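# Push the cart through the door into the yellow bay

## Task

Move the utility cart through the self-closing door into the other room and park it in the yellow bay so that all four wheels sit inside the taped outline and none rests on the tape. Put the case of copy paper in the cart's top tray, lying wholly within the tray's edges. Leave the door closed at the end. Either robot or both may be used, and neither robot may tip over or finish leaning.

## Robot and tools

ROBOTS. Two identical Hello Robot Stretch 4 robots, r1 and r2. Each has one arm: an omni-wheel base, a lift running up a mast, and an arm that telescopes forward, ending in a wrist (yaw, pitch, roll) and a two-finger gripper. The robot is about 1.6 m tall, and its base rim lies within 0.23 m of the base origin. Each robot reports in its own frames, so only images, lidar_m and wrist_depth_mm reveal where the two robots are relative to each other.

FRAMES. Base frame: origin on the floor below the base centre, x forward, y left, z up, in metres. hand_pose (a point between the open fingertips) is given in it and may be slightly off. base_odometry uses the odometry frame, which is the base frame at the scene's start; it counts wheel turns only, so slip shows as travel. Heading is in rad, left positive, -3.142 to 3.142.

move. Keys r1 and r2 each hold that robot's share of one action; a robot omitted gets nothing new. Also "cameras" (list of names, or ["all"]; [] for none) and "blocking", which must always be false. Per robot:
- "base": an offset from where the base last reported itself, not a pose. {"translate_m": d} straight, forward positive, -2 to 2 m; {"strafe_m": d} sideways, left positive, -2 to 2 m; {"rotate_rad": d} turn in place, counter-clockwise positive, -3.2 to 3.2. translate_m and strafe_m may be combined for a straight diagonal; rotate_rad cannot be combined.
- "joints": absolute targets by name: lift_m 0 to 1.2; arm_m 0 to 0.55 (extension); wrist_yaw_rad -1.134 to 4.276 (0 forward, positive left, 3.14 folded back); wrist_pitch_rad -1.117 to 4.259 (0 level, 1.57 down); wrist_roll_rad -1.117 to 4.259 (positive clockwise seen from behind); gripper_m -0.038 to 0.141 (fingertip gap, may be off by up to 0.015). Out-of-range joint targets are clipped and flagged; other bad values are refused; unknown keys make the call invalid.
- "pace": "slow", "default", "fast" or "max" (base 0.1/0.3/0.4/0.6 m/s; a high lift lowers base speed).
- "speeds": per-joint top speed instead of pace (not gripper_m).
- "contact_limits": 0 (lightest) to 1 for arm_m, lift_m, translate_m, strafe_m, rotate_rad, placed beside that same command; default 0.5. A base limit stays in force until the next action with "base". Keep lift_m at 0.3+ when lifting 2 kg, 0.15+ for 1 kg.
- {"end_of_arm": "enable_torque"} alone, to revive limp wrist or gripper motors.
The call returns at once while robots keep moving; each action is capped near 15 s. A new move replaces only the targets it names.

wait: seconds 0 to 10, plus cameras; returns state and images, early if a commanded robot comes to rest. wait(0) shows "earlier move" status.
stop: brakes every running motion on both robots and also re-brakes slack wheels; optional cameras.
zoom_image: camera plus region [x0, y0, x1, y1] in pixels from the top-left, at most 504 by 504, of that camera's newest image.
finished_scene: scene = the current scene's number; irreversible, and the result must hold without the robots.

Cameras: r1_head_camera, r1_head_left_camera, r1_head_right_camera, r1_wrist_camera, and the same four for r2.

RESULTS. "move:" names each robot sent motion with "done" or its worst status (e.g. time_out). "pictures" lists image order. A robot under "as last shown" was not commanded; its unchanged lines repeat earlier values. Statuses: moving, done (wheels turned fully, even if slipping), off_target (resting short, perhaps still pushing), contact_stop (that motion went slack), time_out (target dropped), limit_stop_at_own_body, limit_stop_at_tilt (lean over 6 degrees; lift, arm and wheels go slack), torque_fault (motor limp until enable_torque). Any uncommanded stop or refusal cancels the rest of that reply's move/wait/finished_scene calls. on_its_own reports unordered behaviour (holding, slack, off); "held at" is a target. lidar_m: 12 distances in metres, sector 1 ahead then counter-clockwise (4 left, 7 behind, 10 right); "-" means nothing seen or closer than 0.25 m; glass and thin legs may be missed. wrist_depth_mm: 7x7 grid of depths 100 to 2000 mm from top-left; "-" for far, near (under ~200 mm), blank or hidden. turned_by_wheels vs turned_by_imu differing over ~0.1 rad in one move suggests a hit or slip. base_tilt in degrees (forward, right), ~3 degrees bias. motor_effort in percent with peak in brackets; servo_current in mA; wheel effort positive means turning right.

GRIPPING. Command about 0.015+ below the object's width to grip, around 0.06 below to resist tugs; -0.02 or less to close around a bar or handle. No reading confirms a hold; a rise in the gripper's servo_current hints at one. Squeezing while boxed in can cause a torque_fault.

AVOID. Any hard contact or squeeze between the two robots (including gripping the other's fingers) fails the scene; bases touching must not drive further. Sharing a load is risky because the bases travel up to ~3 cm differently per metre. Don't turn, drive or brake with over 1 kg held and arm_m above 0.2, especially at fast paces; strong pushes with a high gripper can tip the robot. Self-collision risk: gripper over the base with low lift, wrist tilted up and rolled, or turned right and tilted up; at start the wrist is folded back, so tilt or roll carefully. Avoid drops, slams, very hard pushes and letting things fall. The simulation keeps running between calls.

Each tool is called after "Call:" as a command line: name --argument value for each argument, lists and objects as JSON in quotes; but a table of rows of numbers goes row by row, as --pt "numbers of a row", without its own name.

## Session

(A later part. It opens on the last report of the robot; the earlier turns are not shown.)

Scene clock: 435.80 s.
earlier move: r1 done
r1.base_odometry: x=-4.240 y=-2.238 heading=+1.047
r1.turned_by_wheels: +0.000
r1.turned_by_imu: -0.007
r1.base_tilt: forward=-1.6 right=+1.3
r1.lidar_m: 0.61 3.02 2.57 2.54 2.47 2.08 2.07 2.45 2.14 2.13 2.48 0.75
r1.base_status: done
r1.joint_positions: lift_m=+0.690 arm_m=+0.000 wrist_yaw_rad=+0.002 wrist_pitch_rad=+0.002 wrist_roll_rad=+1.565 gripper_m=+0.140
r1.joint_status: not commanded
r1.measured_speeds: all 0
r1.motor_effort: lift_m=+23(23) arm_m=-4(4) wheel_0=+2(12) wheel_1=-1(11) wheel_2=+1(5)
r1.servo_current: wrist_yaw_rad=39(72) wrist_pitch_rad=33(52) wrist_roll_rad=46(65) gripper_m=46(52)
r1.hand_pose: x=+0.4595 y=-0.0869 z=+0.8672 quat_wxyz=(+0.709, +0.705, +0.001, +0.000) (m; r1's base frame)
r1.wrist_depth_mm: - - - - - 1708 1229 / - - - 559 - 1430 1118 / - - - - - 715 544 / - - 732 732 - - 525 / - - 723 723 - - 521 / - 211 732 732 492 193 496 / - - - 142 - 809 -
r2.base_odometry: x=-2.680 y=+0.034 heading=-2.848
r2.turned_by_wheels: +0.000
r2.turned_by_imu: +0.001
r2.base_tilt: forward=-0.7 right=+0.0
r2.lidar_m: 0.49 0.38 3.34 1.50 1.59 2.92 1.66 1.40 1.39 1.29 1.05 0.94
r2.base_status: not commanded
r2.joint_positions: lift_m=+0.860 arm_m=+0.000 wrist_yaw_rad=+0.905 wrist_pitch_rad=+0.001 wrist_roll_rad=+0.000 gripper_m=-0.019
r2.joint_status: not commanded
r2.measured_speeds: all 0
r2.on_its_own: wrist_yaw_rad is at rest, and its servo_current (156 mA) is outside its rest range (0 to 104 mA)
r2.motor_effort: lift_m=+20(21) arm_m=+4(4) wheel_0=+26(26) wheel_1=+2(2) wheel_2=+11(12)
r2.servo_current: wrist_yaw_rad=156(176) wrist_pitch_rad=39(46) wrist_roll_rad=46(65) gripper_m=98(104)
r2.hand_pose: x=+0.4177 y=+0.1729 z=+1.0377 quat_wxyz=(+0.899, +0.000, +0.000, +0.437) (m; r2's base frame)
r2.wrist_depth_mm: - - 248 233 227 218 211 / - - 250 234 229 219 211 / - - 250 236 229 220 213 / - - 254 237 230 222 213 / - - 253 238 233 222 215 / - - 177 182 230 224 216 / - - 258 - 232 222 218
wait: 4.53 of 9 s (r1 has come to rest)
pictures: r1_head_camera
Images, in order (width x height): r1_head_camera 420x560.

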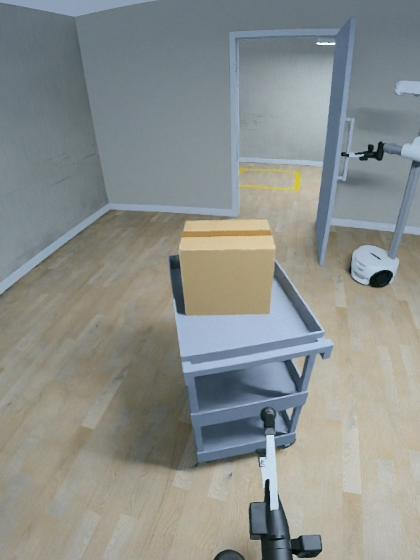

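Call:
move --blocking false --r1 '{"base":{"rotate_rad":0.2}}' --cameras '[]'

Call:
wait --seconds 4 --cameras '[]'

Call:
move --blocking false --r1 '{"base":{"strafe_m":-0.152}}' --cameras '[]'

Call:
wait --seconds 5 --cameras '["r1_head_camera"]'

Scene clock: 457.73 s.
move: r1 moving
r1.base_odometry: x=-4.240 y=-2.238 heading=+1.230
r1.turned_by_wheels: +0.183
r1.turned_by_imu: +0.184
r1.base_tilt: forward=-1.6 right=+1.3
r1.lidar_m: 0.63 2.80 2.54 2.60 2.24 2.08 2.13 2.31 2.14 2.18 2.80 0.67
r1.base_status: rotate_rad moving
r1.joint_positions: lift_m=+0.690 arm_m=+0.000 wrist_yaw_rad=+0.002 wrist_pitch_rad=+0.002 wrist_roll_rad=+1.565 gripper_m=+0.140
r1.joint_status: not commanded
r1.measured_speeds: translate_m=+0.000 strafe_m=-0.001 rotate_rad=+0.295 lift_m=+0.000 arm_m=+0.000 wrist_yaw_rad=+0.000 wrist_pitch_rad=+0.000 wrist_roll_rad=+0.000
r1.motor_effort: lift_m=+23(23) arm_m=-4(4) wheel_0=-2(7) wheel_1=-3(8) wheel_2=-1(7)
r1.servo_current: wrist_yaw_rad=46(65) wrist_pitch_rad=33(46) wrist_roll_rad=46(52) gripper_m=46(52)
r1.hand_pose: x=+0.4595 y=-0.0869 z=+0.8672 quat_wxyz=(+0.709, +0.705, +0.001, +0.000) (m; r1's base frame)
r1.wrist_depth_mm: - - - - - - - / - - - 676 - - 492 / - - 691 683 - - 484 / - - 715 715 - - - / - - 741 741 - - - / - 209 - - 484 196 1205 / - - - 150 - 1863 1255
r2.base_odometry: x=-2.680 y=+0.034 heading=-2.848
r2.turned_by_wheels: +0.000
r2.turned_by_imu: +0.000
r2.base_tilt: forward=-0.7 right=+0.0
r2.lidar_m: 0.52 0.38 3.34 1.48 1.58 2.92 1.66 1.41 1.38 1.27 1.08 0.93
r2.base_status: not commanded
r2.joint_positions: lift_m=+0.860 arm_m=+0.000 wrist_yaw_rad=+0.905 wrist_pitch_rad=+0.001 wrist_roll_rad=+0.000 gripper_m=-0.019
r2.joint_status: not commanded
r2.measured_speeds: all 0
r2.motor_effort: lift_m=+20(21) arm_m=+4(4) wheel_0=+26(26) wheel_1=+2(2) wheel_2=+11(12)
r2.servo_current: wrist_yaw_rad=169(169) wrist_pitch_rad=39(46) wrist_roll_rad=59(59) gripper_m=91(104)
r2.hand_pose: x=+0.4177 y=+0.1729 z=+1.0377 quat_wxyz=(+0.899, +0.000, +0.000, +0.437) (m; r2's base frame)
r2.wrist_depth_mm: - - 248 233 226 217 211 / - - 251 235 229 218 211 / - - 251 236 229 221 214 / - - 254 237 231 222 214 / - - 254 238 232 223 216 / - - 177 182 230 224 216 / - - 259 - 232 222 218
pictures: none
No camera images: "cameras" was empty.

Scene clock: 458.17 s.
earlier move: r1 done
r1.base_odometry: x=-4.240 y=-2.238 heading=+1.247
r1.turned_by_wheels: +0.017
r1.turned_by_imu: +0.017
r1.base_tilt: forward=-1.6 right=+1.3
r1.lidar_m: 0.64 2.77 2.56 2.62 2.23 2.08 2.11 2.25 2.14 2.17 2.66 0.66
r1.base_status: done
r1.joint_positions: lift_m=+0.690 arm_m=+0.000 wrist_yaw_rad=+0.002 wrist_pitch_rad=+0.002 wrist_roll_rad=+1.565 gripper_m=+0.140
r1.joint_status: not commanded
r1.measured_speeds: all 0
r1.motor_effort: lift_m=+23(23) arm_m=-4(4) wheel_0=-1(7) wheel_1=+0(8) wheel_2=-1(7)
r1.servo_current: wrist_yaw_rad=52(65) wrist_pitch_rad=39(46) wrist_roll_rad=46(52) gripper_m=46(52)
r1.hand_pose: x=+0.4595 y=-0.0869 z=+0.8672 quat_wxyz=(+0.709, +0.705, +0.001, +0.000) (m; r1's base frame)
r1.wrist_depth_mm: - - - - - - - / - - 676 668 - - 488 / - - 691 683 - - - / - - 723 707 - - - / - - - 732 1025 668 - / - 210 - - 480 196 1229 / - - - 149 - 1863 1229
r2.base_odometry: x=-2.680 y=+0.034 heading=-2.848
r2.turned_by_wheels: +0.000
r2.turned_by_imu: +0.000
r2.base_tilt: forward=-0.7 right=+0.0
r2.lidar_m: 0.50 0.35 3.35 1.50 1.61 2.92 1.66 1.41 1.40 1.25 1.08 0.91
r2.base_status: not commanded
r2.joint_positions: lift_m=+0.860 arm_m=+0.000 wrist_yaw_rad=+0.905 wrist_pitch_rad=+0.001 wrist_roll_rad=+0.000 gripper_m=-0.019
r2.joint_status: not commanded
r2.measured_speeds: all 0
r2.on_its_own: wrist_yaw_rad is at rest, and its servo_current (156 mA) is outside its rest range (0 to 104 mA)
r2.motor_effort: lift_m=+20(21) arm_m=+4(4) wheel_0=+25(26) wheel_1=+2(2) wheel_2=+11(12)
r2.servo_current: wrist_yaw_rad=156(169) wrist_pitch_rad=39(46) wrist_roll_rad=52(59) gripper_m=98(104)
r2.hand_pose: x=+0.4177 y=+0.1729 z=+1.0377 quat_wxyz=(+0.899, +0.000, +0.000, +0.437) (m; r2's base frame)
r2.wrist_depth_mm: - - 248 234 226 216 211 / - - 250 235 229 218 212 / - - 251 236 230 220 213 / - - 253 237 231 221 214 / - - 253 238 232 222 216 / - - 177 182 230 223 216 / - - 257 - 233 222 218
wait: 0.43 of 4 s (r1 has come to rest)
pictures: none
No camera images: "cameras" was empty.

Scene clock: 458.67 s.
move: r1 moving
r1.base_odometry: x=-4.206 y=-2.249 heading=+1.247
r1.turned_by_wheels: +0.000
r1.turned_by_imu: +0.000
r1.base_tilt: forward=-1.6 right=+1.3
r1.lidar_m: 0.61 2.82 2.59 2.67 2.25 2.09 2.13 2.26 2.10 2.13 2.82 0.67
r1.base_status: strafe_m moving
r1.joint_positions: lift_m=+0.690 arm_m=+0.000 wrist_yaw_rad=+0.002 wrist_pitch_rad=+0.002 wrist_roll_rad=+1.565 gripper_m=+0.140
r1.joint_status: not commanded
r1.measured_speeds: translate_m=+0.000 strafe_m=-0.141 rotate_rad=-0.001 lift_m=+0.000 arm_m=+0.000 wrist_yaw_rad=+0.000 wrist_pitch_rad=+0.000 wrist_roll_rad=+0.000
r1.motor_effort: lift_m=+23(23) arm_m=-4(4) wheel_0=+10(10) wheel_1=-9(10) wheel_2=+0(1)
r1.servo_current: wrist_yaw_rad=59(59) wrist_pitch_rad=39(46) wrist_roll_rad=46(65) gripper_m=46(46)
r1.hand_pose: x=+0.4595 y=-0.0869 z=+0.8672 quat_wxyz=(+0.709, +0.705, +0.001, +0.000) (m; r1's base frame)
r1.wrist_depth_mm: - - - - - - - / - - - 668 - - 480 / - - 683 683 - - - / - - 715 707 - - - / - - 741 723 - - - / - 210 - - 477 196 1182 / - - - 150 - 1808 1255
r2.base_odometry: x=-2.680 y=+0.034 heading=-2.848
r2.turned_by_wheels: +0.000
r2.turned_by_imu: +0.000
r2.base_tilt: forward=-0.7 right=+0.0
r2.lidar_m: 0.51 0.36 3.35 1.49 1.62 2.93 1.68 1.42 1.41 1.24 1.04 0.91
r2.base_status: not commanded
r2.joint_positions: lift_m=+0.860 arm_m=+0.000 wrist_yaw_rad=+0.905 wrist_pitch_rad=+0.001 wrist_roll_rad=+0.000 gripper_m=-0.019
r2.joint_status: not commanded
r2.measured_speeds: all 0
r2.motor_effort: lift_m=+21(21) arm_m=+4(4) wheel_0=+26(26) wheel_1=+2(2) wheel_2=+11(12)
r2.servo_current: wrist_yaw_rad=169(169) wrist_pitch_rad=39(52) wrist_roll_rad=46(52) gripper_m=98(104)
r2.hand_pose: x=+0.4177 y=+0.1729 z=+1.0377 quat_wxyz=(+0.899, +0.000, +0.000, +0.437) (m; r2's base frame)
r2.wrist_depth_mm: - - 247 234 227 217 211 / - - 250 234 229 218 212 / - - 251 236 229 220 213 / - - 253 237 231 221 214 / - - 254 237 233 223 216 / - - 176 182 229 224 216 / - - 259 - 232 222 217
pictures: none
No camera images: "cameras" was empty.

Scene clock: 459.90 s.
earlier move: r1 done
r1.base_odometry: x=-4.096 y=-2.286 heading=+1.247
r1.turned_by_wheels: +0.000
r1.turned_by_imu: -0.001
r1.base_tilt: forward=-1.6 right=+1.3
r1.lidar_m: 0.63 2.88 2.70 2.74 2.29 2.15 2.19 2.13 2.01 2.05 2.67 0.66
r1.base_status: done
r1.joint_positions: lift_m=+0.690 arm_m=+0.000 wrist_yaw_rad=+0.002 wrist_pitch_rad=+0.002 wrist_roll_rad=+1.565 gripper_m=+0.140
r1.joint_status: not commanded
r1.measured_speeds: all 0
r1.motor_effort: lift_m=+23(23) arm_m=-4(4) wheel_0=+1(11) wheel_1=+0(10) wheel_2=+0(1)
r1.servo_current: wrist_yaw_rad=59(65) wrist_pitch_rad=39(52) wrist_roll_rad=39(65) gripper_m=39(46)
r1.hand_pose: x=+0.4595 y=-0.0869 z=+0.8672 quat_wxyz=(+0.709, +0.705, +0.001, +0.000) (m; r1's base frame)
r1.wrist_depth_mm: - - - - - 1708 1205 / - - - - 492 654 484 / - - - - - - 488 / - - 683 668 - - - / - - 699 707 - - - / - 209 707 723 211 195 - / - - - 143 - 1756 -
r2.base_odometry: x=-2.680 y=+0.034 heading=-2.848
r2.turned_by_wheels: +0.000
r2.turned_by_imu: +0.000
r2.base_tilt: forward=-0.7 right=+0.0
r2.lidar_m: 0.48 0.38 3.33 1.54 1.61 2.96 1.66 1.43 1.41 1.25 1.07 0.91
r2.base_status: not commanded
r2.joint_positions: lift_m=+0.860 arm_m=+0.000 wrist_yaw_rad=+0.905 wrist_pitch_rad=+0.001 wrist_roll_rad=+0.000 gripper_m=-0.019
r2.joint_status: not commanded
r2.measured_speeds: all 0
r2.on_its_own: wrist_yaw_rad is at rest, and its servo_current (150 mA) is outside its rest range (0 to 104 mA)
r2.motor_effort: lift_m=+20(21) arm_m=+4(4) wheel_0=+25(26) wheel_1=+2(2) wheel_2=+11(12)
r2.servo_current: wrist_yaw_rad=150(169) wrist_pitch_rad=39(52) wrist_roll_rad=46(59) gripper_m=98(104)
r2.hand_pose: x=+0.4177 y=+0.1729 z=+1.0377 quat_wxyz=(+0.899, +0.000, +0.000, +0.437) (m; r2's base frame)
r2.wrist_depth_mm: - - 248 234 226 217 211 / - - 251 235 228 219 212 / - - 250 236 229 220 213 / - - 253 238 230 221 214 / - - 253 238 232 223 216 / - - 177 182 229 224 217 / - - 258 - 232 222 217
wait: 1.23 of 5 s (r1 has come to rest)
pictures: r1_head_camera
Images, in order (width x height): r1_head_camera 420x560.

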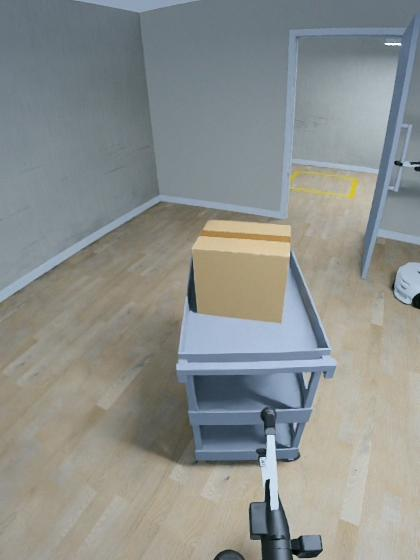

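Call:
move --blocking false --r1 '{"base":{"translate_m":0.19,"strafe_m":-0.01},"pace":"slow","contact_limits":{"translate_m":0.2}}' --cameras '[]'

Call:
wait --seconds 5 --cameras '["r1_wrist_camera","r1_head_camera"]'

Scene clock: 479.60 s.
move: r1 moving
r1.base_odometry: x=-4.091 y=-2.275 heading=+1.247
r1.turned_by_wheels: +0.000
r1.turned_by_imu: +0.000
r1.base_tilt: forward=-1.6 right=+1.3
r1.lidar_m: 0.61 2.89 2.68 2.78 2.30 2.15 2.22 2.14 2.01 2.05 2.67 0.67
r1.base_status: translate_m moving; strafe_m moving
r1.joint_positions: lift_m=+0.690 arm_m=+0.000 wrist_yaw_rad=+0.002 wrist_pitch_rad=+0.002 wrist_roll_rad=+1.565 gripper_m=+0.140
r1.joint_status: not commanded
r1.measured_speeds: translate_m=+0.048 strafe_m=-0.002 rotate_rad=-0.001 lift_m=+0.000 arm_m=+0.000 wrist_yaw_rad=+0.000 wrist_pitch_rad=+0.000 wrist_roll_rad=+0.000
r1.motor_effort: lift_m=+23(23) arm_m=-4(4) wheel_0=+5(6) wheel_1=+6(6) wheel_2=-6(7)
r1.servo_current: wrist_yaw_rad=65(65) wrist_pitch_rad=46(46) wrist_roll_rad=46(59) gripper_m=46(46)
r1.contact_limits: translate_m 0.2
r1.hand_pose: x=+0.4595 y=-0.0869 z=+0.8672 quat_wxyz=(+0.709, +0.705, +0.001, +0.000) (m; r1's base frame)
r1.wrist_depth_mm: - - - - - 1756 1205 / - - - - 480 654 - / - - - - - - - / - - 668 668 - - - / - - 691 699 473 - - / - 210 715 707 211 195 - / - - - 143 - 1921 -
r2.base_odometry: x=-2.680 y=+0.034 heading=-2.848
r2.turned_by_wheels: +0.000
r2.turned_by_imu: +0.000
r2.base_tilt: forward=-0.7 right=+0.0
r2.lidar_m: 0.52 0.37 3.34 1.50 1.62 2.92 1.64 1.40 1.41 1.27 1.07 0.94
r2.base_status: not commanded
r2.joint_positions: lift_m=+0.860 arm_m=+0.000 wrist_yaw_rad=+0.905 wrist_pitch_rad=+0.001 wrist_roll_rad=+0.000 gripper_m=-0.019
r2.joint_status: not commanded
r2.measured_speeds: all 0
r2.motor_effort: lift_m=+20(21) arm_m=+4(4) wheel_0=+26(26) wheel_1=+2(2) wheel_2=+11(12)
r2.servo_current: wrist_yaw_rad=156(163) wrist_pitch_rad=39(46) wrist_roll_rad=59(59) gripper_m=91(104)
r2.hand_pose: x=+0.4177 y=+0.1729 z=+1.0377 quat_wxyz=(+0.899, +0.000, +0.000, +0.437) (m; r2's base frame)
r2.wrist_depth_mm: - - 248 234 227 217 211 / - - 250 234 229 219 211 / - - 250 236 229 220 213 / - - 252 237 231 222 214 / - - 253 237 233 223 215 / - - 177 182 230 223 216 / - - 258 - 233 222 218
pictures: none
No camera images: "cameras" was empty.

Scene clock: 482.30 s.
earlier move: r1 done
r1.base_odometry: x=-4.026 y=-2.109 heading=+1.247
r1.turned_by_wheels: +0.000
r1.turned_by_imu: +0.000
r1.base_tilt: forward=-1.6 right=+1.3
r1.lidar_m: 0.44 0.46 2.63 2.67 2.49 2.32 2.36 2.21 2.08 2.12 2.39 0.46
r1.base_status: done
r1.joint_positions: lift_m=+0.690 arm_m=+0.000 wrist_yaw_rad=+0.002 wrist_pitch_rad=+0.002 wrist_roll_rad=+1.565 gripper_m=+0.140
r1.joint_status: not commanded
r1.measured_speeds: all 0
r1.motor_effort: lift_m=+23(23) arm_m=-4(4) wheel_0=+4(7) wheel_1=+1(6) wheel_2=-1(7)
r1.servo_current: wrist_yaw_rad=46(72) wrist_pitch_rad=46(52) wrist_roll_rad=46(72) gripper_m=46(52)
r1.contact_limits: translate_m 0.2
r1.hand_pose: x=+0.4595 y=-0.0869 z=+0.8672 quat_wxyz=(+0.709, +0.705, +0.001, +0.000) (m; r1's base frame)
r1.wrist_depth_mm: - - - - 301 304 320 / - - - - 294 1756 - / - - - 496 293 - - / - - 496 233 293 - - / - - 508 508 293 - - / - 210 517 232 190 194 - / - - 544 143 - 1921 -
r2.base_odometry: x=-2.680 y=+0.034 heading=-2.848
r2.turned_by_wheels: +0.000
r2.turned_by_imu: +0.000
r2.base_tilt: forward=-0.7 right=+0.0
r2.lidar_m: 0.50 0.36 3.35 1.49 1.62 2.94 1.65 1.41 1.41 1.27 1.09 0.91
r2.base_status: not commanded
r2.joint_positions: lift_m=+0.860 arm_m=+0.000 wrist_yaw_rad=+0.905 wrist_pitch_rad=+0.001 wrist_roll_rad=+0.000 gripper_m=-0.019
r2.joint_status: not commanded
r2.measured_speeds: all 0
r2.on_its_own: wrist_yaw_rad is at rest, and its servo_current (150 mA) is outside its rest range (0 to 104 mA)
r2.motor_effort: lift_m=+20(21) arm_m=+4(4) wheel_0=+25(26) wheel_1=+2(2) wheel_2=+11(12)
r2.servo_current: wrist_yaw_rad=150(169) wrist_pitch_rad=33(46) wrist_roll_rad=52(59) gripper_m=98(104)
r2.hand_pose: x=+0.4177 y=+0.1729 z=+1.0377 quat_wxyz=(+0.899, +0.000, +0.000, +0.437) (m; r2's base frame)
r2.wrist_depth_mm: - - 249 234 227 217 211 / - - 250 233 229 218 212 / - - 252 236 229 220 213 / - - 253 237 231 221 214 / - - 254 238 232 223 215 / - - 177 182 231 224 216 / - - 258 - 232 222 218
wait: 2.70 of 5 s (r1 has come to rest)
pictures: r1_head_camera, r1_wrist_camera
Images, in order (width x height): r1_head_camera 420x560, r1_wrist_camera 616x392.

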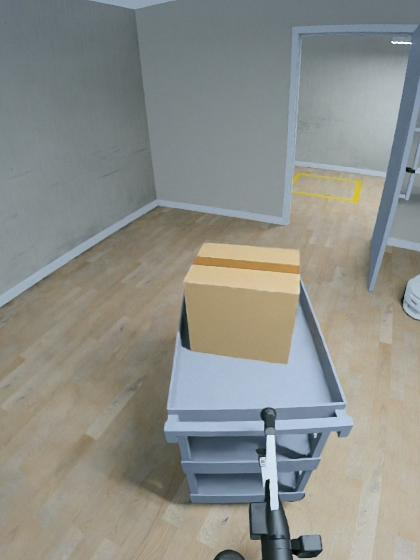

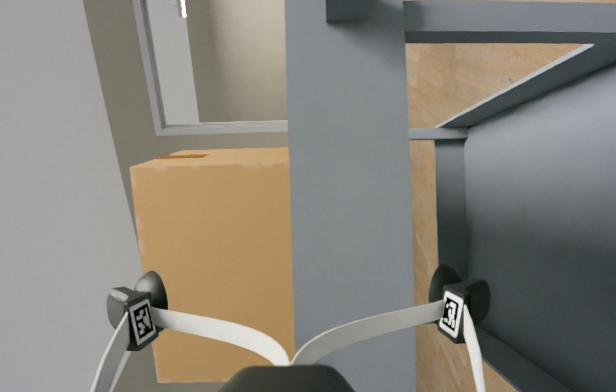

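Call:
move --blocking false --r1 '{"base":{"translate_m":0.055},"joints":{"lift_m":0.67},"pace":"slow","contact_limits":{"translate_m":0.2}}' --cameras '[]'

Call:
wait --seconds 3 --cameras '["r1_wrist_camera"]'

Call:
move --blocking false --r1 '{"joints":{"gripper_m":-0.02}}' --cameras '[]'

Call:
wait --seconds 4 --cameras '["r1_wrist_camera","r1_head_camera"]'

Scene clock: 489.10 s.
move: r1 moving
r1.base_odometry: x=-4.022 y=-2.097 heading=+1.248
r1.turned_by_wheels: +0.000
r1.turned_by_imu: +0.000
r1.base_tilt: forward=-1.6 right=+1.3
r1.lidar_m: 0.44 0.45 2.62 2.68 2.49 2.33 2.38 2.21 2.09 2.12 2.33 0.45
r1.base_status: translate_m moving
r1.joint_positions: lift_m=+0.672 arm_m=+0.000 wrist_yaw_rad=+0.002 wrist_pitch_rad=+0.002 wrist_roll_rad=+1.565 gripper_m=+0.140
r1.joint_status: lift_m moving
r1.measured_speeds: translate_m=+0.049 strafe_m=+0.000 rotate_rad=+0.002 lift_m=-0.029 arm_m=+0.000 wrist_yaw_rad=+0.000 wrist_pitch_rad=+0.000 wrist_roll_rad=+0.000
r1.motor_effort: lift_m=+13(21) arm_m=-4(4) wheel_0=+4(6) wheel_1=+4(5) wheel_2=-6(7)
r1.servo_current: wrist_yaw_rad=52(65) wrist_pitch_rad=39(46) wrist_roll_rad=46(59) gripper_m=39(46)
r1.contact_limits: translate_m 0.2
r1.hand_pose: x=+0.4595 y=-0.0869 z=+0.8498 quat_wxyz=(+0.709, +0.705, +0.001, +0.000) (m; r1's base frame)
r1.wrist_depth_mm: - - - - 289 296 297 / - - - - - 1808 - / - - - - 285 - - / - 480 484 - 282 - - / - 504 500 - 282 - - / - 210 512 220 191 195 - / - 525 535 142 282 - -
r2.base_odometry: x=-2.680 y=+0.034 heading=-2.848
r2.turned_by_wheels: +0.000
r2.turned_by_imu: +0.000
r2.base_tilt: forward=-0.7 right=+0.1
r2.lidar_m: 0.49 0.37 3.34 1.48 1.61 2.95 1.66 1.41 1.41 1.27 1.09 0.90
r2.base_status: not commanded
r2.joint_positions: lift_m=+0.860 arm_m=+0.000 wrist_yaw_rad=+0.905 wrist_pitch_rad=+0.001 wrist_roll_rad=+0.000 gripper_m=-0.019
r2.joint_status: not commanded
r2.measured_speeds: all 0
r2.motor_effort: lift_m=+20(20) arm_m=+4(4) wheel_0=+25(26) wheel_1=+2(2) wheel_2=+11(12)
r2.servo_current: wrist_yaw_rad=163(169) wrist_pitch_rad=46(46) wrist_roll_rad=46(52) gripper_m=98(104)
r2.hand_pose: x=+0.4177 y=+0.1729 z=+1.0377 quat_wxyz=(+0.899, +0.000, +0.000, +0.437) (m; r2's base frame)
r2.wrist_depth_mm: - - 248 235 227 217 211 / - - 250 233 229 219 212 / - - 251 236 230 221 214 / - - 254 237 231 221 215 / - - 254 238 232 221 216 / - - 177 181 230 223 216 / - - 259 - 232 221 217
pictures: none
No camera images: "cameras" was empty.

Scene clock: 490.37 s.
earlier move: r1 done
r1.base_odometry: x=-4.009 y=-2.057 heading=+1.248
r1.turned_by_wheels: +0.000
r1.turned_by_imu: +0.000
r1.base_tilt: forward=-1.6 right=+1.3
r1.lidar_m: 0.37 0.42 2.59 2.64 2.54 2.37 2.42 2.22 2.09 2.14 2.27 0.41
r1.base_status: done
r1.joint_positions: lift_m=+0.670 arm_m=+0.000 wrist_yaw_rad=+0.002 wrist_pitch_rad=+0.002 wrist_roll_rad=+1.565 gripper_m=+0.140
r1.joint_status: all done
r1.measured_speeds: all 0
r1.motor_effort: lift_m=+12(21) arm_m=-4(4) wheel_0=+3(7) wheel_1=+1(6) wheel_2=-1(7)
r1.servo_current: wrist_yaw_rad=59(65) wrist_pitch_rad=39(46) wrist_roll_rad=46(72) gripper_m=39(52)
r1.contact_limits: translate_m 0.2
r1.hand_pose: x=+0.4595 y=-0.0869 z=+0.8481 quat_wxyz=(+0.709, +0.705, +0.001, +0.000) (m; r1's base frame)
r1.wrist_depth_mm: - - - 239 238 1618 1182 / - - - 236 238 1808 - / - - - 237 239 - - / - 436 439 238 239 - - / - 449 455 237 238 - - / - 210 462 237 236 194 - / - 484 480 142 237 - -
r2.base_odometry: x=-2.680 y=+0.034 heading=-2.848
r2.turned_by_wheels: +0.000
r2.turned_by_imu: +0.000
r2.base_tilt: forward=-0.7 right=+0.0
r2.lidar_m: 0.50 0.38 3.35 1.49 1.59 2.97 1.67 1.39 1.42 1.25 1.07 0.90
r2.base_status: not commanded
r2.joint_positions: lift_m=+0.860 arm_m=+0.000 wrist_yaw_rad=+0.905 wrist_pitch_rad=+0.001 wrist_roll_rad=+0.000 gripper_m=-0.019
r2.joint_status: not commanded
r2.measured_speeds: all 0
r2.on_its_own: wrist_yaw_rad is at rest, and its servo_current (169 mA) is outside its rest range (0 to 104 mA)
r2.motor_effort: lift_m=+20(21) arm_m=+4(4) wheel_0=+26(26) wheel_1=+2(2) wheel_2=+11(12)
r2.servo_current: wrist_yaw_rad=169(176) wrist_pitch_rad=39(46) wrist_roll_rad=46(52) gripper_m=91(104)
r2.hand_pose: x=+0.4177 y=+0.1729 z=+1.0377 quat_wxyz=(+0.899, +0.000, +0.000, +0.437) (m; r2's base frame)
r2.wrist_depth_mm: - - 249 234 227 217 211 / - - 250 234 228 219 212 / - - 251 236 230 220 214 / - - 253 238 232 221 214 / - - 254 238 232 223 216 / - - 177 182 229 224 217 / - - 258 - 232 223 218
wait: 1.27 of 3 s (r1 has come to rest)
pictures: r1_wrist_camera
Images, in order (width x height): r1_wrist_camera 616x392.

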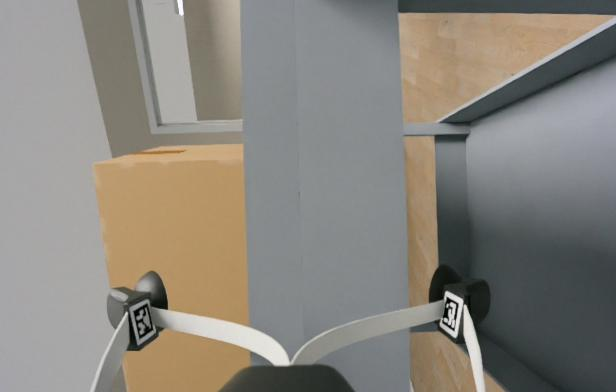

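Scene clock: 490.87 s.
move: r1 moving
r1.base_odometry: x=-4.009 y=-2.057 heading=+1.248
r1.turned_by_wheels: +0.000
r1.turned_by_imu: +0.000
r1.base_tilt: forward=-1.6 right=+1.2
r1.lidar_m: 0.38 0.41 2.62 2.62 2.52 2.37 2.44 2.26 2.09 2.15 2.28 0.41
r1.base_status: not commanded
r1.joint_positions: lift_m=+0.670 arm_m=+0.000 wrist_yaw_rad=+0.002 wrist_pitch_rad=+0.002 wrist_roll_rad=+1.565 gripper_m=+0.129
r1.joint_status: gripper_m moving
r1.measured_speeds: all 0
r1.motor_effort: lift_m=+12(12) arm_m=-4(4) wheel_0=+3(4) wheel_1=+2(2) wheel_2=-1(1)
r1.servo_current: wrist_yaw_rad=52(65) wrist_pitch_rad=39(52) wrist_roll_rad=59(59) gripper_m=91(91)
r1.contact_limits: translate_m 0.2
r1.hand_pose: x=+0.4595 y=-0.0869 z=+0.8481 quat_wxyz=(+0.709, +0.705, +0.001, +0.000) (m; r1's base frame)
r1.wrist_depth_mm: - - - 239 239 1661 1182 / - - - 239 239 1863 - / - - - 238 240 - - / - 439 442 237 238 - - / - 452 452 238 237 - - / - 211 459 236 237 195 - / - 484 488 141 237 - -
r2.base_odometry: x=-2.680 y=+0.034 heading=-2.848
r2.turned_by_wheels: +0.000
r2.turned_by_imu: +0.000
r2.base_tilt: forward=-0.7 right=+0.0
r2.lidar_m: 0.50 0.35 3.33 1.50 1.61 2.93 1.65 1.41 1.43 1.29 1.09 0.91
r2.base_status: not commanded
r2.joint_positions: lift_m=+0.860 arm_m=+0.000 wrist_yaw_rad=+0.905 wrist_pitch_rad=+0.001 wrist_roll_rad=+0.000 gripper_m=-0.019
r2.joint_status: not commanded
r2.measured_speeds: all 0
r2.motor_effort: lift_m=+20(21) arm_m=+4(4) wheel_0=+26(26) wheel_1=+2(2) wheel_2=+11(12)
r2.servo_current: wrist_yaw_rad=156(169) wrist_pitch_rad=46(46) wrist_roll_rad=52(52) gripper_m=98(104)
r2.hand_pose: x=+0.4177 y=+0.1729 z=+1.0377 quat_wxyz=(+0.899, +0.000, +0.000, +0.437) (m; r2's base frame)
r2.wrist_depth_mm: - - 248 234 227 217 211 / - - 250 234 228 218 211 / - - 251 236 229 220 213 / - - 254 237 231 222 215 / - - 254 237 232 223 215 / - - 176 182 229 224 216 / - - 258 - 231 221 218
pictures: none
No camera images: "cameras" was empty.

Scene clock: 492.80 s.
earlier move: r1 done
r1.base_odometry: x=-4.009 y=-2.057 heading=+1.248
r1.turned_by_wheels: +0.000
r1.turned_by_imu: +0.000
r1.base_tilt: forward=-1.6 right=+1.3
r1.lidar_m: 0.39 0.41 2.61 2.66 2.53 2.37 2.43 2.24 2.09 2.12 2.27 0.43
r1.base_status: not commanded
r1.joint_positions: lift_m=+0.670 arm_m=+0.000 wrist_yaw_rad=+0.001 wrist_pitch_rad=+0.001 wrist_roll_rad=+1.565 gripper_m=-0.019
r1.joint_status: all done
r1.measured_speeds: all 0
r1.motor_effort: lift_m=+16(16) arm_m=-4(5) wheel_0=+0(4) wheel_1=+0(2) wheel_2=+0(2)
r1.servo_current: wrist_yaw_rad=65(78) wrist_pitch_rad=39(72) wrist_roll_rad=39(65) gripper_m=65(182)
r1.contact_limits: translate_m 0.2
r1.hand_pose: x=+0.4594 y=-0.0871 z=+0.8482 quat_wxyz=(+0.709, +0.705, +0.001, +0.000) (m; r1's base frame)
r1.wrist_depth_mm: - - - 235 235 1863 1281 / - - - 234 235 1808 - / - - - 233 235 - - / - 439 436 234 235 - - / - 455 455 234 234 - - / - 469 184 192 183 - - / - 477 477 127 234 - -
r2.base_odometry: x=-2.680 y=+0.034 heading=-2.848
r2.turned_by_wheels: +0.000
r2.turned_by_imu: +0.000
r2.base_tilt: forward=-0.7 right=+0.0
r2.lidar_m: 0.50 0.39 3.32 1.49 1.60 2.94 1.66 1.40 1.40 1.27 1.07 0.92
r2.base_status: not commanded
r2.joint_positions: lift_m=+0.860 arm_m=+0.000 wrist_yaw_rad=+0.905 wrist_pitch_rad=+0.001 wrist_roll_rad=+0.000 gripper_m=-0.019
r2.joint_status: not commanded
r2.measured_speeds: all 0
r2.on_its_own: wrist_yaw_rad is at rest, and its servo_current (156 mA) is outside its rest range (0 to 104 mA)
r2.motor_effort: lift_m=+21(21) arm_m=+4(4) wheel_0=+25(26) wheel_1=+2(2) wheel_2=+11(12)
r2.servo_current: wrist_yaw_rad=156(176) wrist_pitch_rad=39(46) wrist_roll_rad=39(65) gripper_m=98(104)
r2.hand_pose: x=+0.4177 y=+0.1729 z=+1.0377 quat_wxyz=(+0.899, +0.000, +0.000, +0.437) (m; r2's base frame)
r2.wrist_depth_mm: - - 247 234 226 217 211 / - - 250 233 228 218 212 / - - 251 236 230 221 213 / - - 253 237 230 222 215 / - - 254 237 232 221 216 / - - 176 182 229 224 216 / - - 258 - 233 221 217
wait: 1.93 of 4 s (r1 has come to rest)
pictures: r1_head_camera, r1_wrist_camera
Images, in order (width x height): r1_head_camera 420x560, r1_wrist_camera 616x392.

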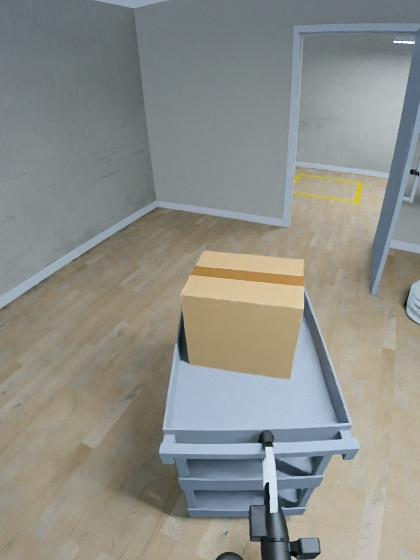

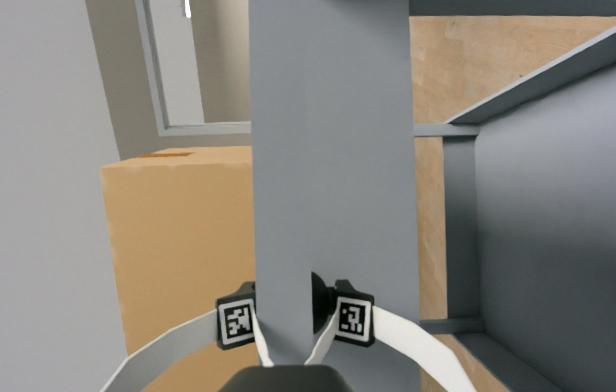

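Call:
move --blocking false --r1 '{"joints":{"gripper_m":0.14,"lift_m":0.652}}' --cameras '[]'

Call:
wait --seconds 3 --cameras '[]'

Call:
move --blocking false --r1 '{"base":{"translate_m":0.06},"pace":"slow","contact_limits":{"translate_m":0.2}}' --cameras '[]'

Call:
wait --seconds 3 --cameras '["r1_wrist_camera"]'

Call:
move --blocking false --r1 '{"joints":{"gripper_m":-0.02}}' --cameras '[]'

Call:
wait --seconds 4 --cameras '["r1_wrist_camera","r1_head_camera"]'

Scene clock: 502.90 s.
move: r1 moving
r1.base_odometry: x=-4.009 y=-2.057 heading=+1.248
r1.turned_by_wheels: +0.000
r1.turned_by_imu: +0.000
r1.base_tilt: forward=-1.6 right=+1.3
r1.lidar_m: 0.39 0.38 2.59 2.68 2.52 2.37 2.43 2.25 2.09 2.14 2.24 0.44
r1.base_status: not commanded
r1.joint_positions: lift_m=+0.653 arm_m=+0.000 wrist_yaw_rad=+0.001 wrist_pitch_rad=-0.007 wrist_roll_rad=+1.565 gripper_m=+0.005
r1.joint_status: lift_m moving; gripper_m moving
r1.measured_speeds: translate_m=+0.000 strafe_m=+0.000 rotate_rad=+0.000 lift_m=-0.003 arm_m=+0.000 wrist_yaw_rad=+0.000 wrist_pitch_rad=+0.000 wrist_roll_rad=+0.000
r1.motor_effort: lift_m=+6(14) arm_m=-4(4) wheel_0=+0(1) wheel_1=+0(1) wheel_2=+1(1)
r1.servo_current: wrist_yaw_rad=46(59) wrist_pitch_rad=59(59) wrist_roll_rad=52(59) gripper_m=85(85)
r1.contact_limits: translate_m 0.2
r1.hand_pose: x=+0.4594 y=-0.0871 z=+0.8333 quat_wxyz=(+0.709, +0.705, -0.002, +0.003) (m; r1's base frame)
r1.wrist_depth_mm: - - - 235 235 1756 1255 / - - - 234 234 1983 - / - - - 235 235 - - / - 442 439 234 235 - - / - 455 459 235 235 - - / - 477 186 187 182 - - / - 160 480 155 163 - -
r2.base_odometry: x=-2.680 y=+0.034 heading=-2.848
r2.turned_by_wheels: +0.000
r2.turned_by_imu: +0.001
r2.base_tilt: forward=-0.7 right=+0.0
r2.lidar_m: 0.51 0.36 3.34 1.50 1.61 2.91 1.65 1.40 1.41 1.26 1.09 0.94
r2.base_status: not commanded
r2.joint_positions: lift_m=+0.860 arm_m=+0.000 wrist_yaw_rad=+0.905 wrist_pitch_rad=+0.001 wrist_roll_rad=+0.000 gripper_m=-0.019
r2.joint_status: not commanded
r2.measured_speeds: all 0
r2.motor_effort: lift_m=+20(20) arm_m=+3(4) wheel_0=+25(26) wheel_1=+2(2) wheel_2=+11(12)
r2.servo_current: wrist_yaw_rad=169(169) wrist_pitch_rad=33(46) wrist_roll_rad=39(59) gripper_m=98(104)
r2.hand_pose: x=+0.4177 y=+0.1729 z=+1.0377 quat_wxyz=(+0.899, +0.000, +0.000, +0.437) (m; r2's base frame)
r2.wrist_depth_mm: - - 248 234 227 217 211 / - - 250 235 229 219 211 / - - 251 235 230 221 213 / - - 253 238 231 221 215 / - - 253 238 232 223 216 / - - 177 182 229 224 216 / - - 260 - 233 222 219
pictures: none
No camera images: "cameras" was empty.

Scene clock: 504.83 s.
earlier move: r1 done
r1.base_odometry: x=-4.009 y=-2.057 heading=+1.248
r1.turned_by_wheels: +0.000
r1.turned_by_imu: +0.000
r1.base_tilt: forward=-1.6 right=+1.3
r1.lidar_m: 0.38 0.42 2.60 2.67 2.53 2.36 2.43 2.23 2.08 2.13 2.28 0.44
r1.base_status: not commanded
r1.joint_positions: lift_m=+0.653 arm_m=+0.000 wrist_yaw_rad=+0.000 wrist_pitch_rad=-0.004 wrist_roll_rad=+1.565 gripper_m=+0.140
r1.joint_status: all done
r1.measured_speeds: all 0
r1.motor_effort: lift_m=+11(14) arm_m=+4(4) wheel_0=+1(1) wheel_1=+0(1) wheel_2=+0(1)
r1.servo_current: wrist_yaw_rad=33(72) wrist_pitch_rad=46(59) wrist_roll_rad=52(72) gripper_m=52(98)
r1.contact_limits: translate_m 0.2
r1.hand_pose: x=+0.4593 y=-0.0874 z=+0.8321 quat_wxyz=(+0.709, +0.705, -0.002, +0.002) (m; r1's base frame)
r1.wrist_depth_mm: - - - 246 253 272 1138 / - - - 245 - 1708 - / - - - 244 244 - - / - 449 445 243 243 - - / - 455 452 241 242 - - / - 477 187 241 190 - - / - 480 484 147 239 130 -
r2.base_odometry: x=-2.680 y=+0.034 heading=-2.848
r2.turned_by_wheels: +0.000
r2.turned_by_imu: +0.000
r2.base_tilt: forward=-0.7 right=+0.0
r2.lidar_m: 0.50 0.37 3.34 1.52 1.58 2.89 1.65 1.40 1.39 1.25 1.08 0.94
r2.base_status: not commanded
r2.joint_positions: lift_m=+0.860 arm_m=+0.000 wrist_yaw_rad=+0.905 wrist_pitch_rad=+0.001 wrist_roll_rad=+0.000 gripper_m=-0.019
r2.joint_status: not commanded
r2.measured_speeds: all 0
r2.on_its_own: wrist_yaw_rad is at rest, and its servo_current (156 mA) is outside its rest range (0 to 104 mA)
r2.motor_effort: lift_m=+21(21) arm_m=+4(4) wheel_0=+25(26) wheel_1=+1(2) wheel_2=+11(12)
r2.servo_current: wrist_yaw_rad=156(169) wrist_pitch_rad=33(46) wrist_roll_rad=46(59) gripper_m=98(104)
r2.hand_pose: x=+0.4177 y=+0.1729 z=+1.0377 quat_wxyz=(+0.899, +0.000, +0.000, +0.437) (m; r2's base frame)
r2.wrist_depth_mm: - - 248 235 226 217 211 / - - 251 235 229 218 212 / - - 251 236 229 220 213 / - - 253 237 231 220 214 / - - 254 237 232 223 216 / - - 177 182 230 224 216 / - - 258 - 232 223 217
wait: 1.93 of 3 s (r1 has come to rest)
pictures: none
No camera images: "cameras" was empty.

Scene clock: 505.33 s.
move: r1 moving
r1.base_odometry: x=-4.005 y=-2.046 heading=+1.247
r1.turned_by_wheels: +0.000
r1.turned_by_imu: +0.000
r1.base_tilt: forward=-1.6 right=+1.3
r1.lidar_m: 0.37 0.41 2.59 2.65 2.56 2.37 2.42 2.24 2.09 2.17 2.23 0.44
r1.base_status: translate_m moving
r1.joint_positions: lift_m=+0.653 arm_m=+0.000 wrist_yaw_rad=-0.003 wrist_pitch_rad=-0.002 wrist_roll_rad=+1.565 gripper_m=+0.140
r1.joint_status: not commanded
r1.measured_speeds: translate_m=+0.049 strafe_m=+0.000 rotate_rad=+0.002 lift_m=+0.000 arm_m=+0.000 wrist_yaw_rad=-0.013 wrist_pitch_rad=+0.000 wrist_roll_rad=+0.000
r1.motor_effort: lift_m=+11(11) arm_m=+4(4) wheel_0=+7(7) wheel_1=+5(6) wheel_2=-13(13)
r1.servo_current: wrist_yaw_rad=72(72) wrist_pitch_rad=33(46) wrist_roll_rad=39(59) gripper_m=39(46)
r1.contact_limits: translate_m 0.2
r1.hand_pose: x=+0.4590 y=-0.0883 z=+0.8315 quat_wxyz=(+0.709, +0.705, -0.002, +0.000) (m; r1's base frame)
r1.wrist_depth_mm: - - - 245 254 272 1138 / - - - 244 - 1756 - / - - - 241 242 831 - / - 442 439 239 240 - - / - 449 445 238 238 - - / - 466 187 235 187 - - / - 473 469 145 234 140 -
r2.base_odometry: x=-2.680 y=+0.034 heading=-2.848
r2.turned_by_wheels: +0.000
r2.turned_by_imu: +0.000
r2.base_tilt: forward=-0.7 right=+0.0
r2.lidar_m: 0.52 0.37 3.36 1.50 1.59 2.93 1.66 1.41 1.41 1.27 1.06 0.91
r2.base_status: not commanded
r2.joint_positions: lift_m=+0.860 arm_m=+0.000 wrist_yaw_rad=+0.905 wrist_pitch_rad=+0.001 wrist_roll_rad=+0.000 gripper_m=-0.019
r2.joint_status: not commanded
r2.measured_speeds: all 0
r2.motor_effort: lift_m=+20(21) arm_m=+4(4) wheel_0=+25(26) wheel_1=+2(2) wheel_2=+11(12)
r2.servo_current: wrist_yaw_rad=169(169) wrist_pitch_rad=46(46) wrist_roll_rad=52(59) gripper_m=104(104)
r2.hand_pose: x=+0.4177 y=+0.1729 z=+1.0377 quat_wxyz=(+0.899, +0.000, +0.000, +0.437) (m; r2's base frame)
r2.wrist_depth_mm: - - 248 234 226 216 210 / - - 251 234 228 219 211 / - - 251 236 229 220 213 / - - 253 237 231 222 214 / - - 255 237 232 221 216 / - - 177 182 230 224 217 / - - 259 - 233 221 218
pictures: none
No camera images: "cameras" was empty.

Scene clock: 506.67 s.
earlier move: r1 done
r1.base_odometry: x=-3.990 y=-2.001 heading=+1.248
r1.turned_by_wheels: +0.000
r1.turned_by_imu: +0.000
r1.base_tilt: forward=-1.6 right=+1.3
r1.lidar_m: 0.38 0.41 2.58 2.66 2.59 2.42 2.47 2.27 2.11 2.18 2.20 0.44
r1.base_status: done
r1.joint_positions: lift_m=+0.653 arm_m=+0.000 wrist_yaw_rad=-0.006 wrist_pitch_rad=-0.002 wrist_roll_rad=+1.565 gripper_m=+0.140
r1.joint_status: not commanded
r1.measured_speeds: all 0
r1.motor_effort: lift_m=+11(11) arm_m=+4(4) wheel_0=+4(7) wheel_1=+3(6) wheel_2=-8(14)
r1.servo_current: wrist_yaw_rad=39(72) wrist_pitch_rad=46(46) wrist_roll_rad=33(65) gripper_m=46(52)
r1.contact_limits: translate_m 0.2
r1.hand_pose: x=+0.4587 y=-0.0892 z=+0.8315 quat_wxyz=(+0.709, +0.705, -0.003, -0.001) (m; r1's base frame)
r1.wrist_depth_mm: - - - 251 258 267 1160 / - - - 248 - 1808 - / - - - 246 247 1921 - / - 445 445 244 244 - - / - 455 452 242 242 - - / - 466 187 239 191 - - / - 469 477 146 238 - -
r2.base_odometry: x=-2.680 y=+0.034 heading=-2.848
r2.turned_by_wheels: +0.000
r2.turned_by_imu: +0.000
r2.base_tilt: forward=-0.7 right=+0.0
r2.lidar_m: 0.48 0.34 3.35 1.47 1.61 2.91 1.66 1.43 1.42 1.28 1.06 0.92
r2.base_status: not commanded
r2.joint_positions: lift_m=+0.860 arm_m=+0.000 wrist_yaw_rad=+0.905 wrist_pitch_rad=+0.001 wrist_roll_rad=+0.000 gripper_m=-0.019
r2.joint_status: not commanded
r2.measured_speeds: all 0
r2.on_its_own: wrist_yaw_rad is at rest, and its servo_current (163 mA) is outside its rest range (0 to 104 mA)
r2.motor_effort: lift_m=+20(21) arm_m=+4(4) wheel_0=+25(26) wheel_1=+2(2) wheel_2=+11(12)
r2.servo_current: wrist_yaw_rad=163(169) wrist_pitch_rad=46(46) wrist_roll_rad=39(65) gripper_m=85(104)
r2.hand_pose: x=+0.4177 y=+0.1729 z=+1.0377 quat_wxyz=(+0.899, +0.000, +0.000, +0.437) (m; r2's base frame)
r2.wrist_depth_mm: - - 248 234 227 218 211 / - - 250 234 228 219 212 / - - 250 236 230 220 213 / - - 253 239 231 220 215 / - - 253 238 232 222 216 / - - 177 182 229 224 216 / - - 258 - 232 222 218
wait: 1.33 of 3 s (r1 has come to rest)
pictures: r1_wrist_camera
Images, in order (width x height): r1_wrist_camera 616x392.

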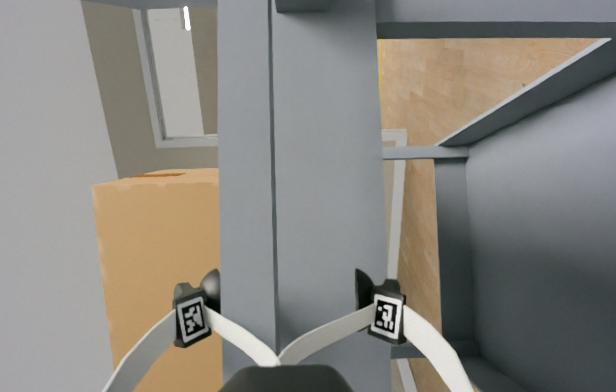

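Scene clock: 507.17 s.
move: r1 moving
r1.base_odometry: x=-3.990 y=-2.001 heading=+1.248
r1.turned_by_wheels: +0.000
r1.turned_by_imu: +0.000
r1.base_tilt: forward=-1.6 right=+1.3
r1.lidar_m: 0.38 0.43 2.56 2.64 2.60 2.42 2.48 2.26 2.12 2.18 2.18 0.46
r1.base_status: not commanded
r1.joint_positions: lift_m=+0.653 arm_m=+0.000 wrist_yaw_rad=-0.006 wrist_pitch_rad=-0.002 wrist_roll_rad=+1.565 gripper_m=+0.129
r1.joint_status: gripper_m moving
r1.measured_speeds: all 0
r1.motor_effort: lift_m=+11(11) arm_m=+4(4) wheel_0=+4(5) wheel_1=+3(3) wheel_2=-7(8)
r1.servo_current: wrist_yaw_rad=72(78) wrist_pitch_rad=46(52) wrist_roll_rad=39(59) gripper_m=78(78)
r1.contact_limits: translate_m 0.2
r1.hand_pose: x=+0.4587 y=-0.0892 z=+0.8315 quat_wxyz=(+0.709, +0.705, -0.003, -0.001) (m; r1's base frame)
r1.wrist_depth_mm: - - - 252 257 267 1138 / - - - 249 - 1708 - / - - - 246 246 1983 - / - 445 445 245 246 - - / - 449 452 241 241 - - / - 466 187 238 190 - - / - 473 473 146 237 - -
r2.base_odometry: x=-2.680 y=+0.034 heading=-2.848
r2.turned_by_wheels: +0.000
r2.turned_by_imu: +0.000
r2.base_tilt: forward=-0.7 right=+0.0
r2.lidar_m: 0.49 0.39 3.34 1.47 1.60 2.94 1.66 1.42 1.42 1.26 1.07 0.93
r2.base_status: not commanded
r2.joint_positions: lift_m=+0.860 arm_m=+0.000 wrist_yaw_rad=+0.905 wrist_pitch_rad=+0.001 wrist_roll_rad=+0.000 gripper_m=-0.019
r2.joint_status: not commanded
r2.measured_speeds: all 0
r2.motor_effort: lift_m=+20(21) arm_m=+3(4) wheel_0=+26(26) wheel_1=+2(2) wheel_2=+11(12)
r2.servo_current: wrist_yaw_rad=156(169) wrist_pitch_rad=39(46) wrist_roll_rad=33(59) gripper_m=98(104)
r2.hand_pose: x=+0.4177 y=+0.1729 z=+1.0377 quat_wxyz=(+0.899, +0.000, +0.000, +0.437) (m; r2's base frame)
r2.wrist_depth_mm: - - 248 234 227 217 211 / - - 250 234 229 218 211 / - - 250 236 229 220 213 / - - 252 237 230 222 214 / - - 254 237 232 222 216 / - - 177 182 229 224 216 / - - 257 - 232 222 217
pictures: none
No camera images: "cameras" was empty.

Scene clock: 509.10 s.
earlier move: r1 done
r1.base_odometry: x=-3.989 y=-2.000 heading=+1.247
r1.turned_by_wheels: +0.000
r1.turned_by_imu: +0.000
r1.base_tilt: forward=-1.6 right=+1.3
r1.lidar_m: 0.39 0.40 2.59 2.63 2.60 2.43 2.47 2.28 2.13 2.18 2.20 0.41
r1.base_status: not commanded
r1.joint_positions: lift_m=+0.653 arm_m=+0.000 wrist_yaw_rad=-0.003 wrist_pitch_rad=-0.010 wrist_roll_rad=+1.566 gripper_m=-0.019
r1.joint_status: all done
r1.measured_speeds: all 0
r1.motor_effort: lift_m=+11(11) arm_m=-4(4) wheel_0=+0(5) wheel_1=+1(4) wheel_2=-2(8)
r1.servo_current: wrist_yaw_rad=52(78) wrist_pitch_rad=65(65) wrist_roll_rad=39(65) gripper_m=65(182)
r1.contact_limits: translate_m 0.2
r1.hand_pose: x=+0.4591 y=-0.0882 z=+0.8337 quat_wxyz=(+0.709, +0.705, -0.004, +0.003) (m; r1's base frame)
r1.wrist_depth_mm: - - - 240 239 1618 1160 / - - - 239 238 1921 1336 / - - - 236 236 - - / - 442 439 236 235 - - / - 455 449 233 233 - - / - 466 184 186 230 - - / - 154 473 179 169 - -
r2.base_odometry: x=-2.680 y=+0.034 heading=-2.848
r2.turned_by_wheels: +0.000
r2.turned_by_imu: +0.000
r2.base_tilt: forward=-0.7 right=+0.0
r2.lidar_m: 0.51 0.34 3.36 1.48 1.62 2.94 1.64 1.40 1.40 1.27 1.07 0.92
r2.base_status: not commanded
r2.joint_positions: lift_m=+0.860 arm_m=+0.000 wrist_yaw_rad=+0.905 wrist_pitch_rad=+0.001 wrist_roll_rad=+0.000 gripper_m=-0.019
r2.joint_status: not commanded
r2.measured_speeds: all 0
r2.on_its_own: wrist_yaw_rad is at rest, and its servo_current (156 mA) is outside its rest range (0 to 104 mA)
r2.motor_effort: lift_m=+20(21) arm_m=+4(4) wheel_0=+25(26) wheel_1=+1(2) wheel_2=+12(12)
r2.servo_current: wrist_yaw_rad=156(169) wrist_pitch_rad=39(46) wrist_roll_rad=59(65) gripper_m=98(104)
r2.hand_pose: x=+0.4177 y=+0.1729 z=+1.0377 quat_wxyz=(+0.899, +0.000, +0.000, +0.437) (m; r2's base frame)
r2.wrist_depth_mm: - - 247 235 226 217 211 / - - 251 234 229 218 212 / - - 251 236 230 220 214 / - - 254 238 232 220 214 / - - 254 238 232 222 215 / - - 177 182 230 224 216 / - - 257 - 233 222 218
wait: 1.93 of 4 s (r1 has come to rest)
pictures: r1_head_camera, r1_wrist_camera
Images, in order (width x height): r1_head_camera 420x560, r1_wrist_camera 616x392.

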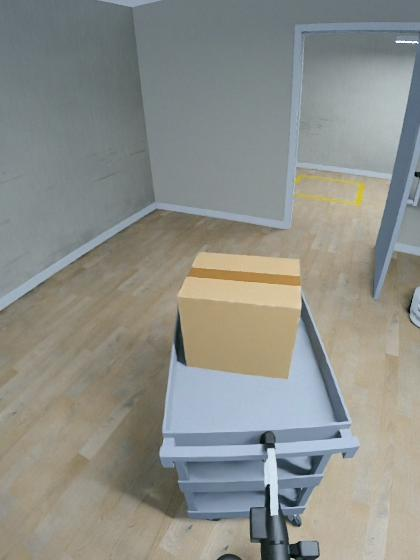

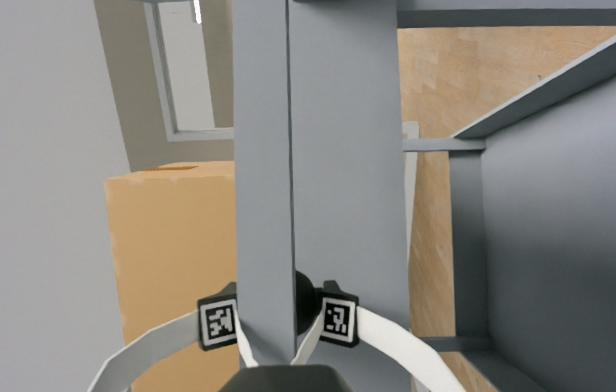

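Call:
move --blocking false --r1 '{"base":{"translate_m":-0.05},"pace":"slow","contact_limits":{"translate_m":0.3}}' --cameras '[]'

Call:
wait --seconds 3 --cameras '["r1_wrist_camera","r1_head_camera"]'

Scene clock: 547.20 s.
move: r1 moving
r1.base_odometry: x=-3.993 y=-2.012 heading=+1.247
r1.turned_by_wheels: +0.000
r1.turned_by_imu: +0.000
r1.base_tilt: forward=-1.6 right=+1.3
r1.lidar_m: 0.40 0.41 2.58 2.65 2.59 2.42 2.47 2.29 2.11 2.15 2.21 0.45
r1.base_status: translate_m moving
r1.joint_positions: lift_m=+0.653 arm_m=+0.000 wrist_yaw_rad=+0.001 wrist_pitch_rad=-0.010 wrist_roll_rad=+1.566 gripper_m=-0.019
r1.joint_status: not commanded
r1.measured_speeds: translate_m=-0.049 strafe_m=+0.000 rotate_rad=+0.002 lift_m=+0.000 arm_m=+0.000 wrist_yaw_rad=+0.022 wrist_pitch_rad=+0.000 wrist_roll_rad=+0.000
r1.motor_effort: lift_m=+11(11) arm_m=-4(4) wheel_0=-8(12) wheel_1=-6(8) wheel_2=+12(12)
r1.servo_current: wrist_yaw_rad=52(59) wrist_pitch_rad=59(65) wrist_roll_rad=59(59) gripper_m=72(72)
r1.contact_limits: translate_m 0.3
r1.hand_pose: x=+0.4594 y=-0.0872 z=+0.8337 quat_wxyz=(+0.709, +0.705, -0.003, +0.004) (m; r1's base frame)
r1.wrist_depth_mm: - - - 230 231 1708 1255 / - - - 231 230 - - / - - - 232 230 - - / - 442 436 232 231 - - / - 459 452 233 233 - - / - 473 184 186 231 - - / - 153 488 179 180 - -
r2.base_odometry: x=-2.680 y=+0.034 heading=-2.848
r2.turned_by_wheels: +0.000
r2.turned_by_imu: +0.000
r2.base_tilt: forward=-0.7 right=+0.0
r2.lidar_m: 0.51 0.37 3.34 1.47 1.62 2.96 1.66 1.42 1.41 1.30 1.07 0.91
r2.base_status: not commanded
r2.joint_positions: lift_m=+0.860 arm_m=+0.000 wrist_yaw_rad=+0.905 wrist_pitch_rad=+0.001 wrist_roll_rad=+0.000 gripper_m=-0.019
r2.joint_status: not commanded
r2.measured_speeds: all 0
r2.motor_effort: lift_m=+20(20) arm_m=+4(4) wheel_0=+25(26) wheel_1=+2(2) wheel_2=+11(11)
r2.servo_current: wrist_yaw_rad=163(176) wrist_pitch_rad=39(46) wrist_roll_rad=52(52) gripper_m=98(104)
r2.hand_pose: x=+0.4177 y=+0.1729 z=+1.0377 quat_wxyz=(+0.899, +0.000, +0.000, +0.437) (m; r2's base frame)
r2.wrist_depth_mm: - - 248 234 226 217 211 / - - 250 233 229 219 211 / - - 250 236 229 220 213 / - - 254 237 231 222 215 / - - 254 238 232 222 215 / - - 177 182 229 224 216 / - - 259 - 232 222 217
pictures: none
No camera images: "cameras" was empty.

Scene clock: 548.40 s.
earlier move: r1 done
r1.base_odometry: x=-4.005 y=-2.047 heading=+1.248
r1.turned_by_wheels: +0.000
r1.turned_by_imu: +0.000
r1.base_tilt: forward=-1.5 right=+1.3
r1.lidar_m: 0.39 0.44 2.61 2.67 2.56 2.38 2.44 2.25 2.10 2.14 2.24 0.42
r1.base_status: done
r1.joint_positions: lift_m=+0.653 arm_m=+0.000 wrist_yaw_rad=+0.003 wrist_pitch_rad=-0.010 wrist_roll_rad=+1.566 gripper_m=-0.019
r1.joint_status: not commanded
r1.measured_speeds: all 0
r1.motor_effort: lift_m=+11(11) arm_m=-4(4) wheel_0=-3(12) wheel_1=-3(8) wheel_2=+8(14)
r1.servo_current: wrist_yaw_rad=52(65) wrist_pitch_rad=59(65) wrist_roll_rad=33(65) gripper_m=65(78)
r1.contact_limits: translate_m 0.3
r1.hand_pose: x=+0.4595 y=-0.0866 z=+0.8337 quat_wxyz=(+0.709, +0.705, -0.002, +0.004) (m; r1's base frame)
r1.wrist_depth_mm: - - - 221 221 1808 1229 / - - - 223 223 1863 - / - - 488 224 224 - - / - 439 439 227 228 - - / - 466 459 230 229 - - / - 488 185 186 231 - - / - 154 504 179 153 591 -
r2.base_odometry: x=-2.680 y=+0.034 heading=-2.848
r2.turned_by_wheels: +0.000
r2.turned_by_imu: +0.000
r2.base_tilt: forward=-0.7 right=+0.0
r2.lidar_m: 0.50 0.33 3.34 1.49 1.59 2.92 1.65 1.40 1.42 1.25 1.07 0.90
r2.base_status: not commanded
r2.joint_positions: lift_m=+0.860 arm_m=+0.000 wrist_yaw_rad=+0.905 wrist_pitch_rad=+0.001 wrist_roll_rad=+0.000 gripper_m=-0.019
r2.joint_status: not commanded
r2.measured_speeds: all 0
r2.on_its_own: wrist_yaw_rad is at rest, and its servo_current (156 mA) is outside its rest range (0 to 104 mA)
r2.motor_effort: lift_m=+20(21) arm_m=+4(4) wheel_0=+26(26) wheel_1=+2(2) wheel_2=+12(12)
r2.servo_current: wrist_yaw_rad=156(176) wrist_pitch_rad=39(46) wrist_roll_rad=59(59) gripper_m=98(104)
r2.hand_pose: x=+0.4177 y=+0.1729 z=+1.0377 quat_wxyz=(+0.899, +0.000, +0.000, +0.437) (m; r2's base frame)
r2.wrist_depth_mm: - - 247 234 227 217 212 / - - 251 235 228 219 211 / - - 251 236 229 221 213 / - - 253 237 231 222 214 / - - 254 238 232 221 215 / - - 177 182 229 223 217 / - - 258 - 232 221 218
wait: 1.20 of 3 s (r1 has come to rest)
pictures: r1_head_camera, r1_wrist_camera
Images, in order (width x height): r1_head_camera 420x560, r1_wrist_camera 616x392.

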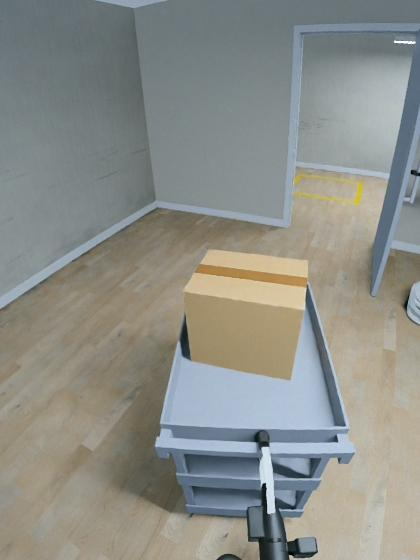

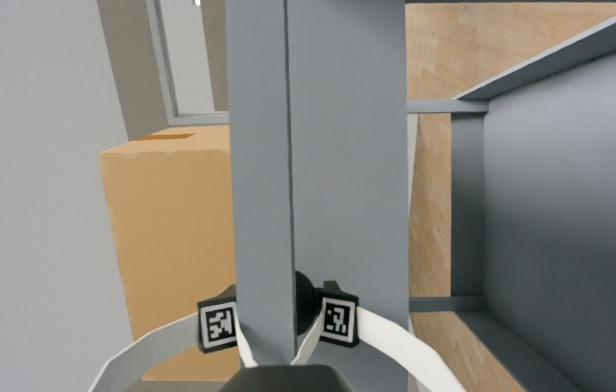

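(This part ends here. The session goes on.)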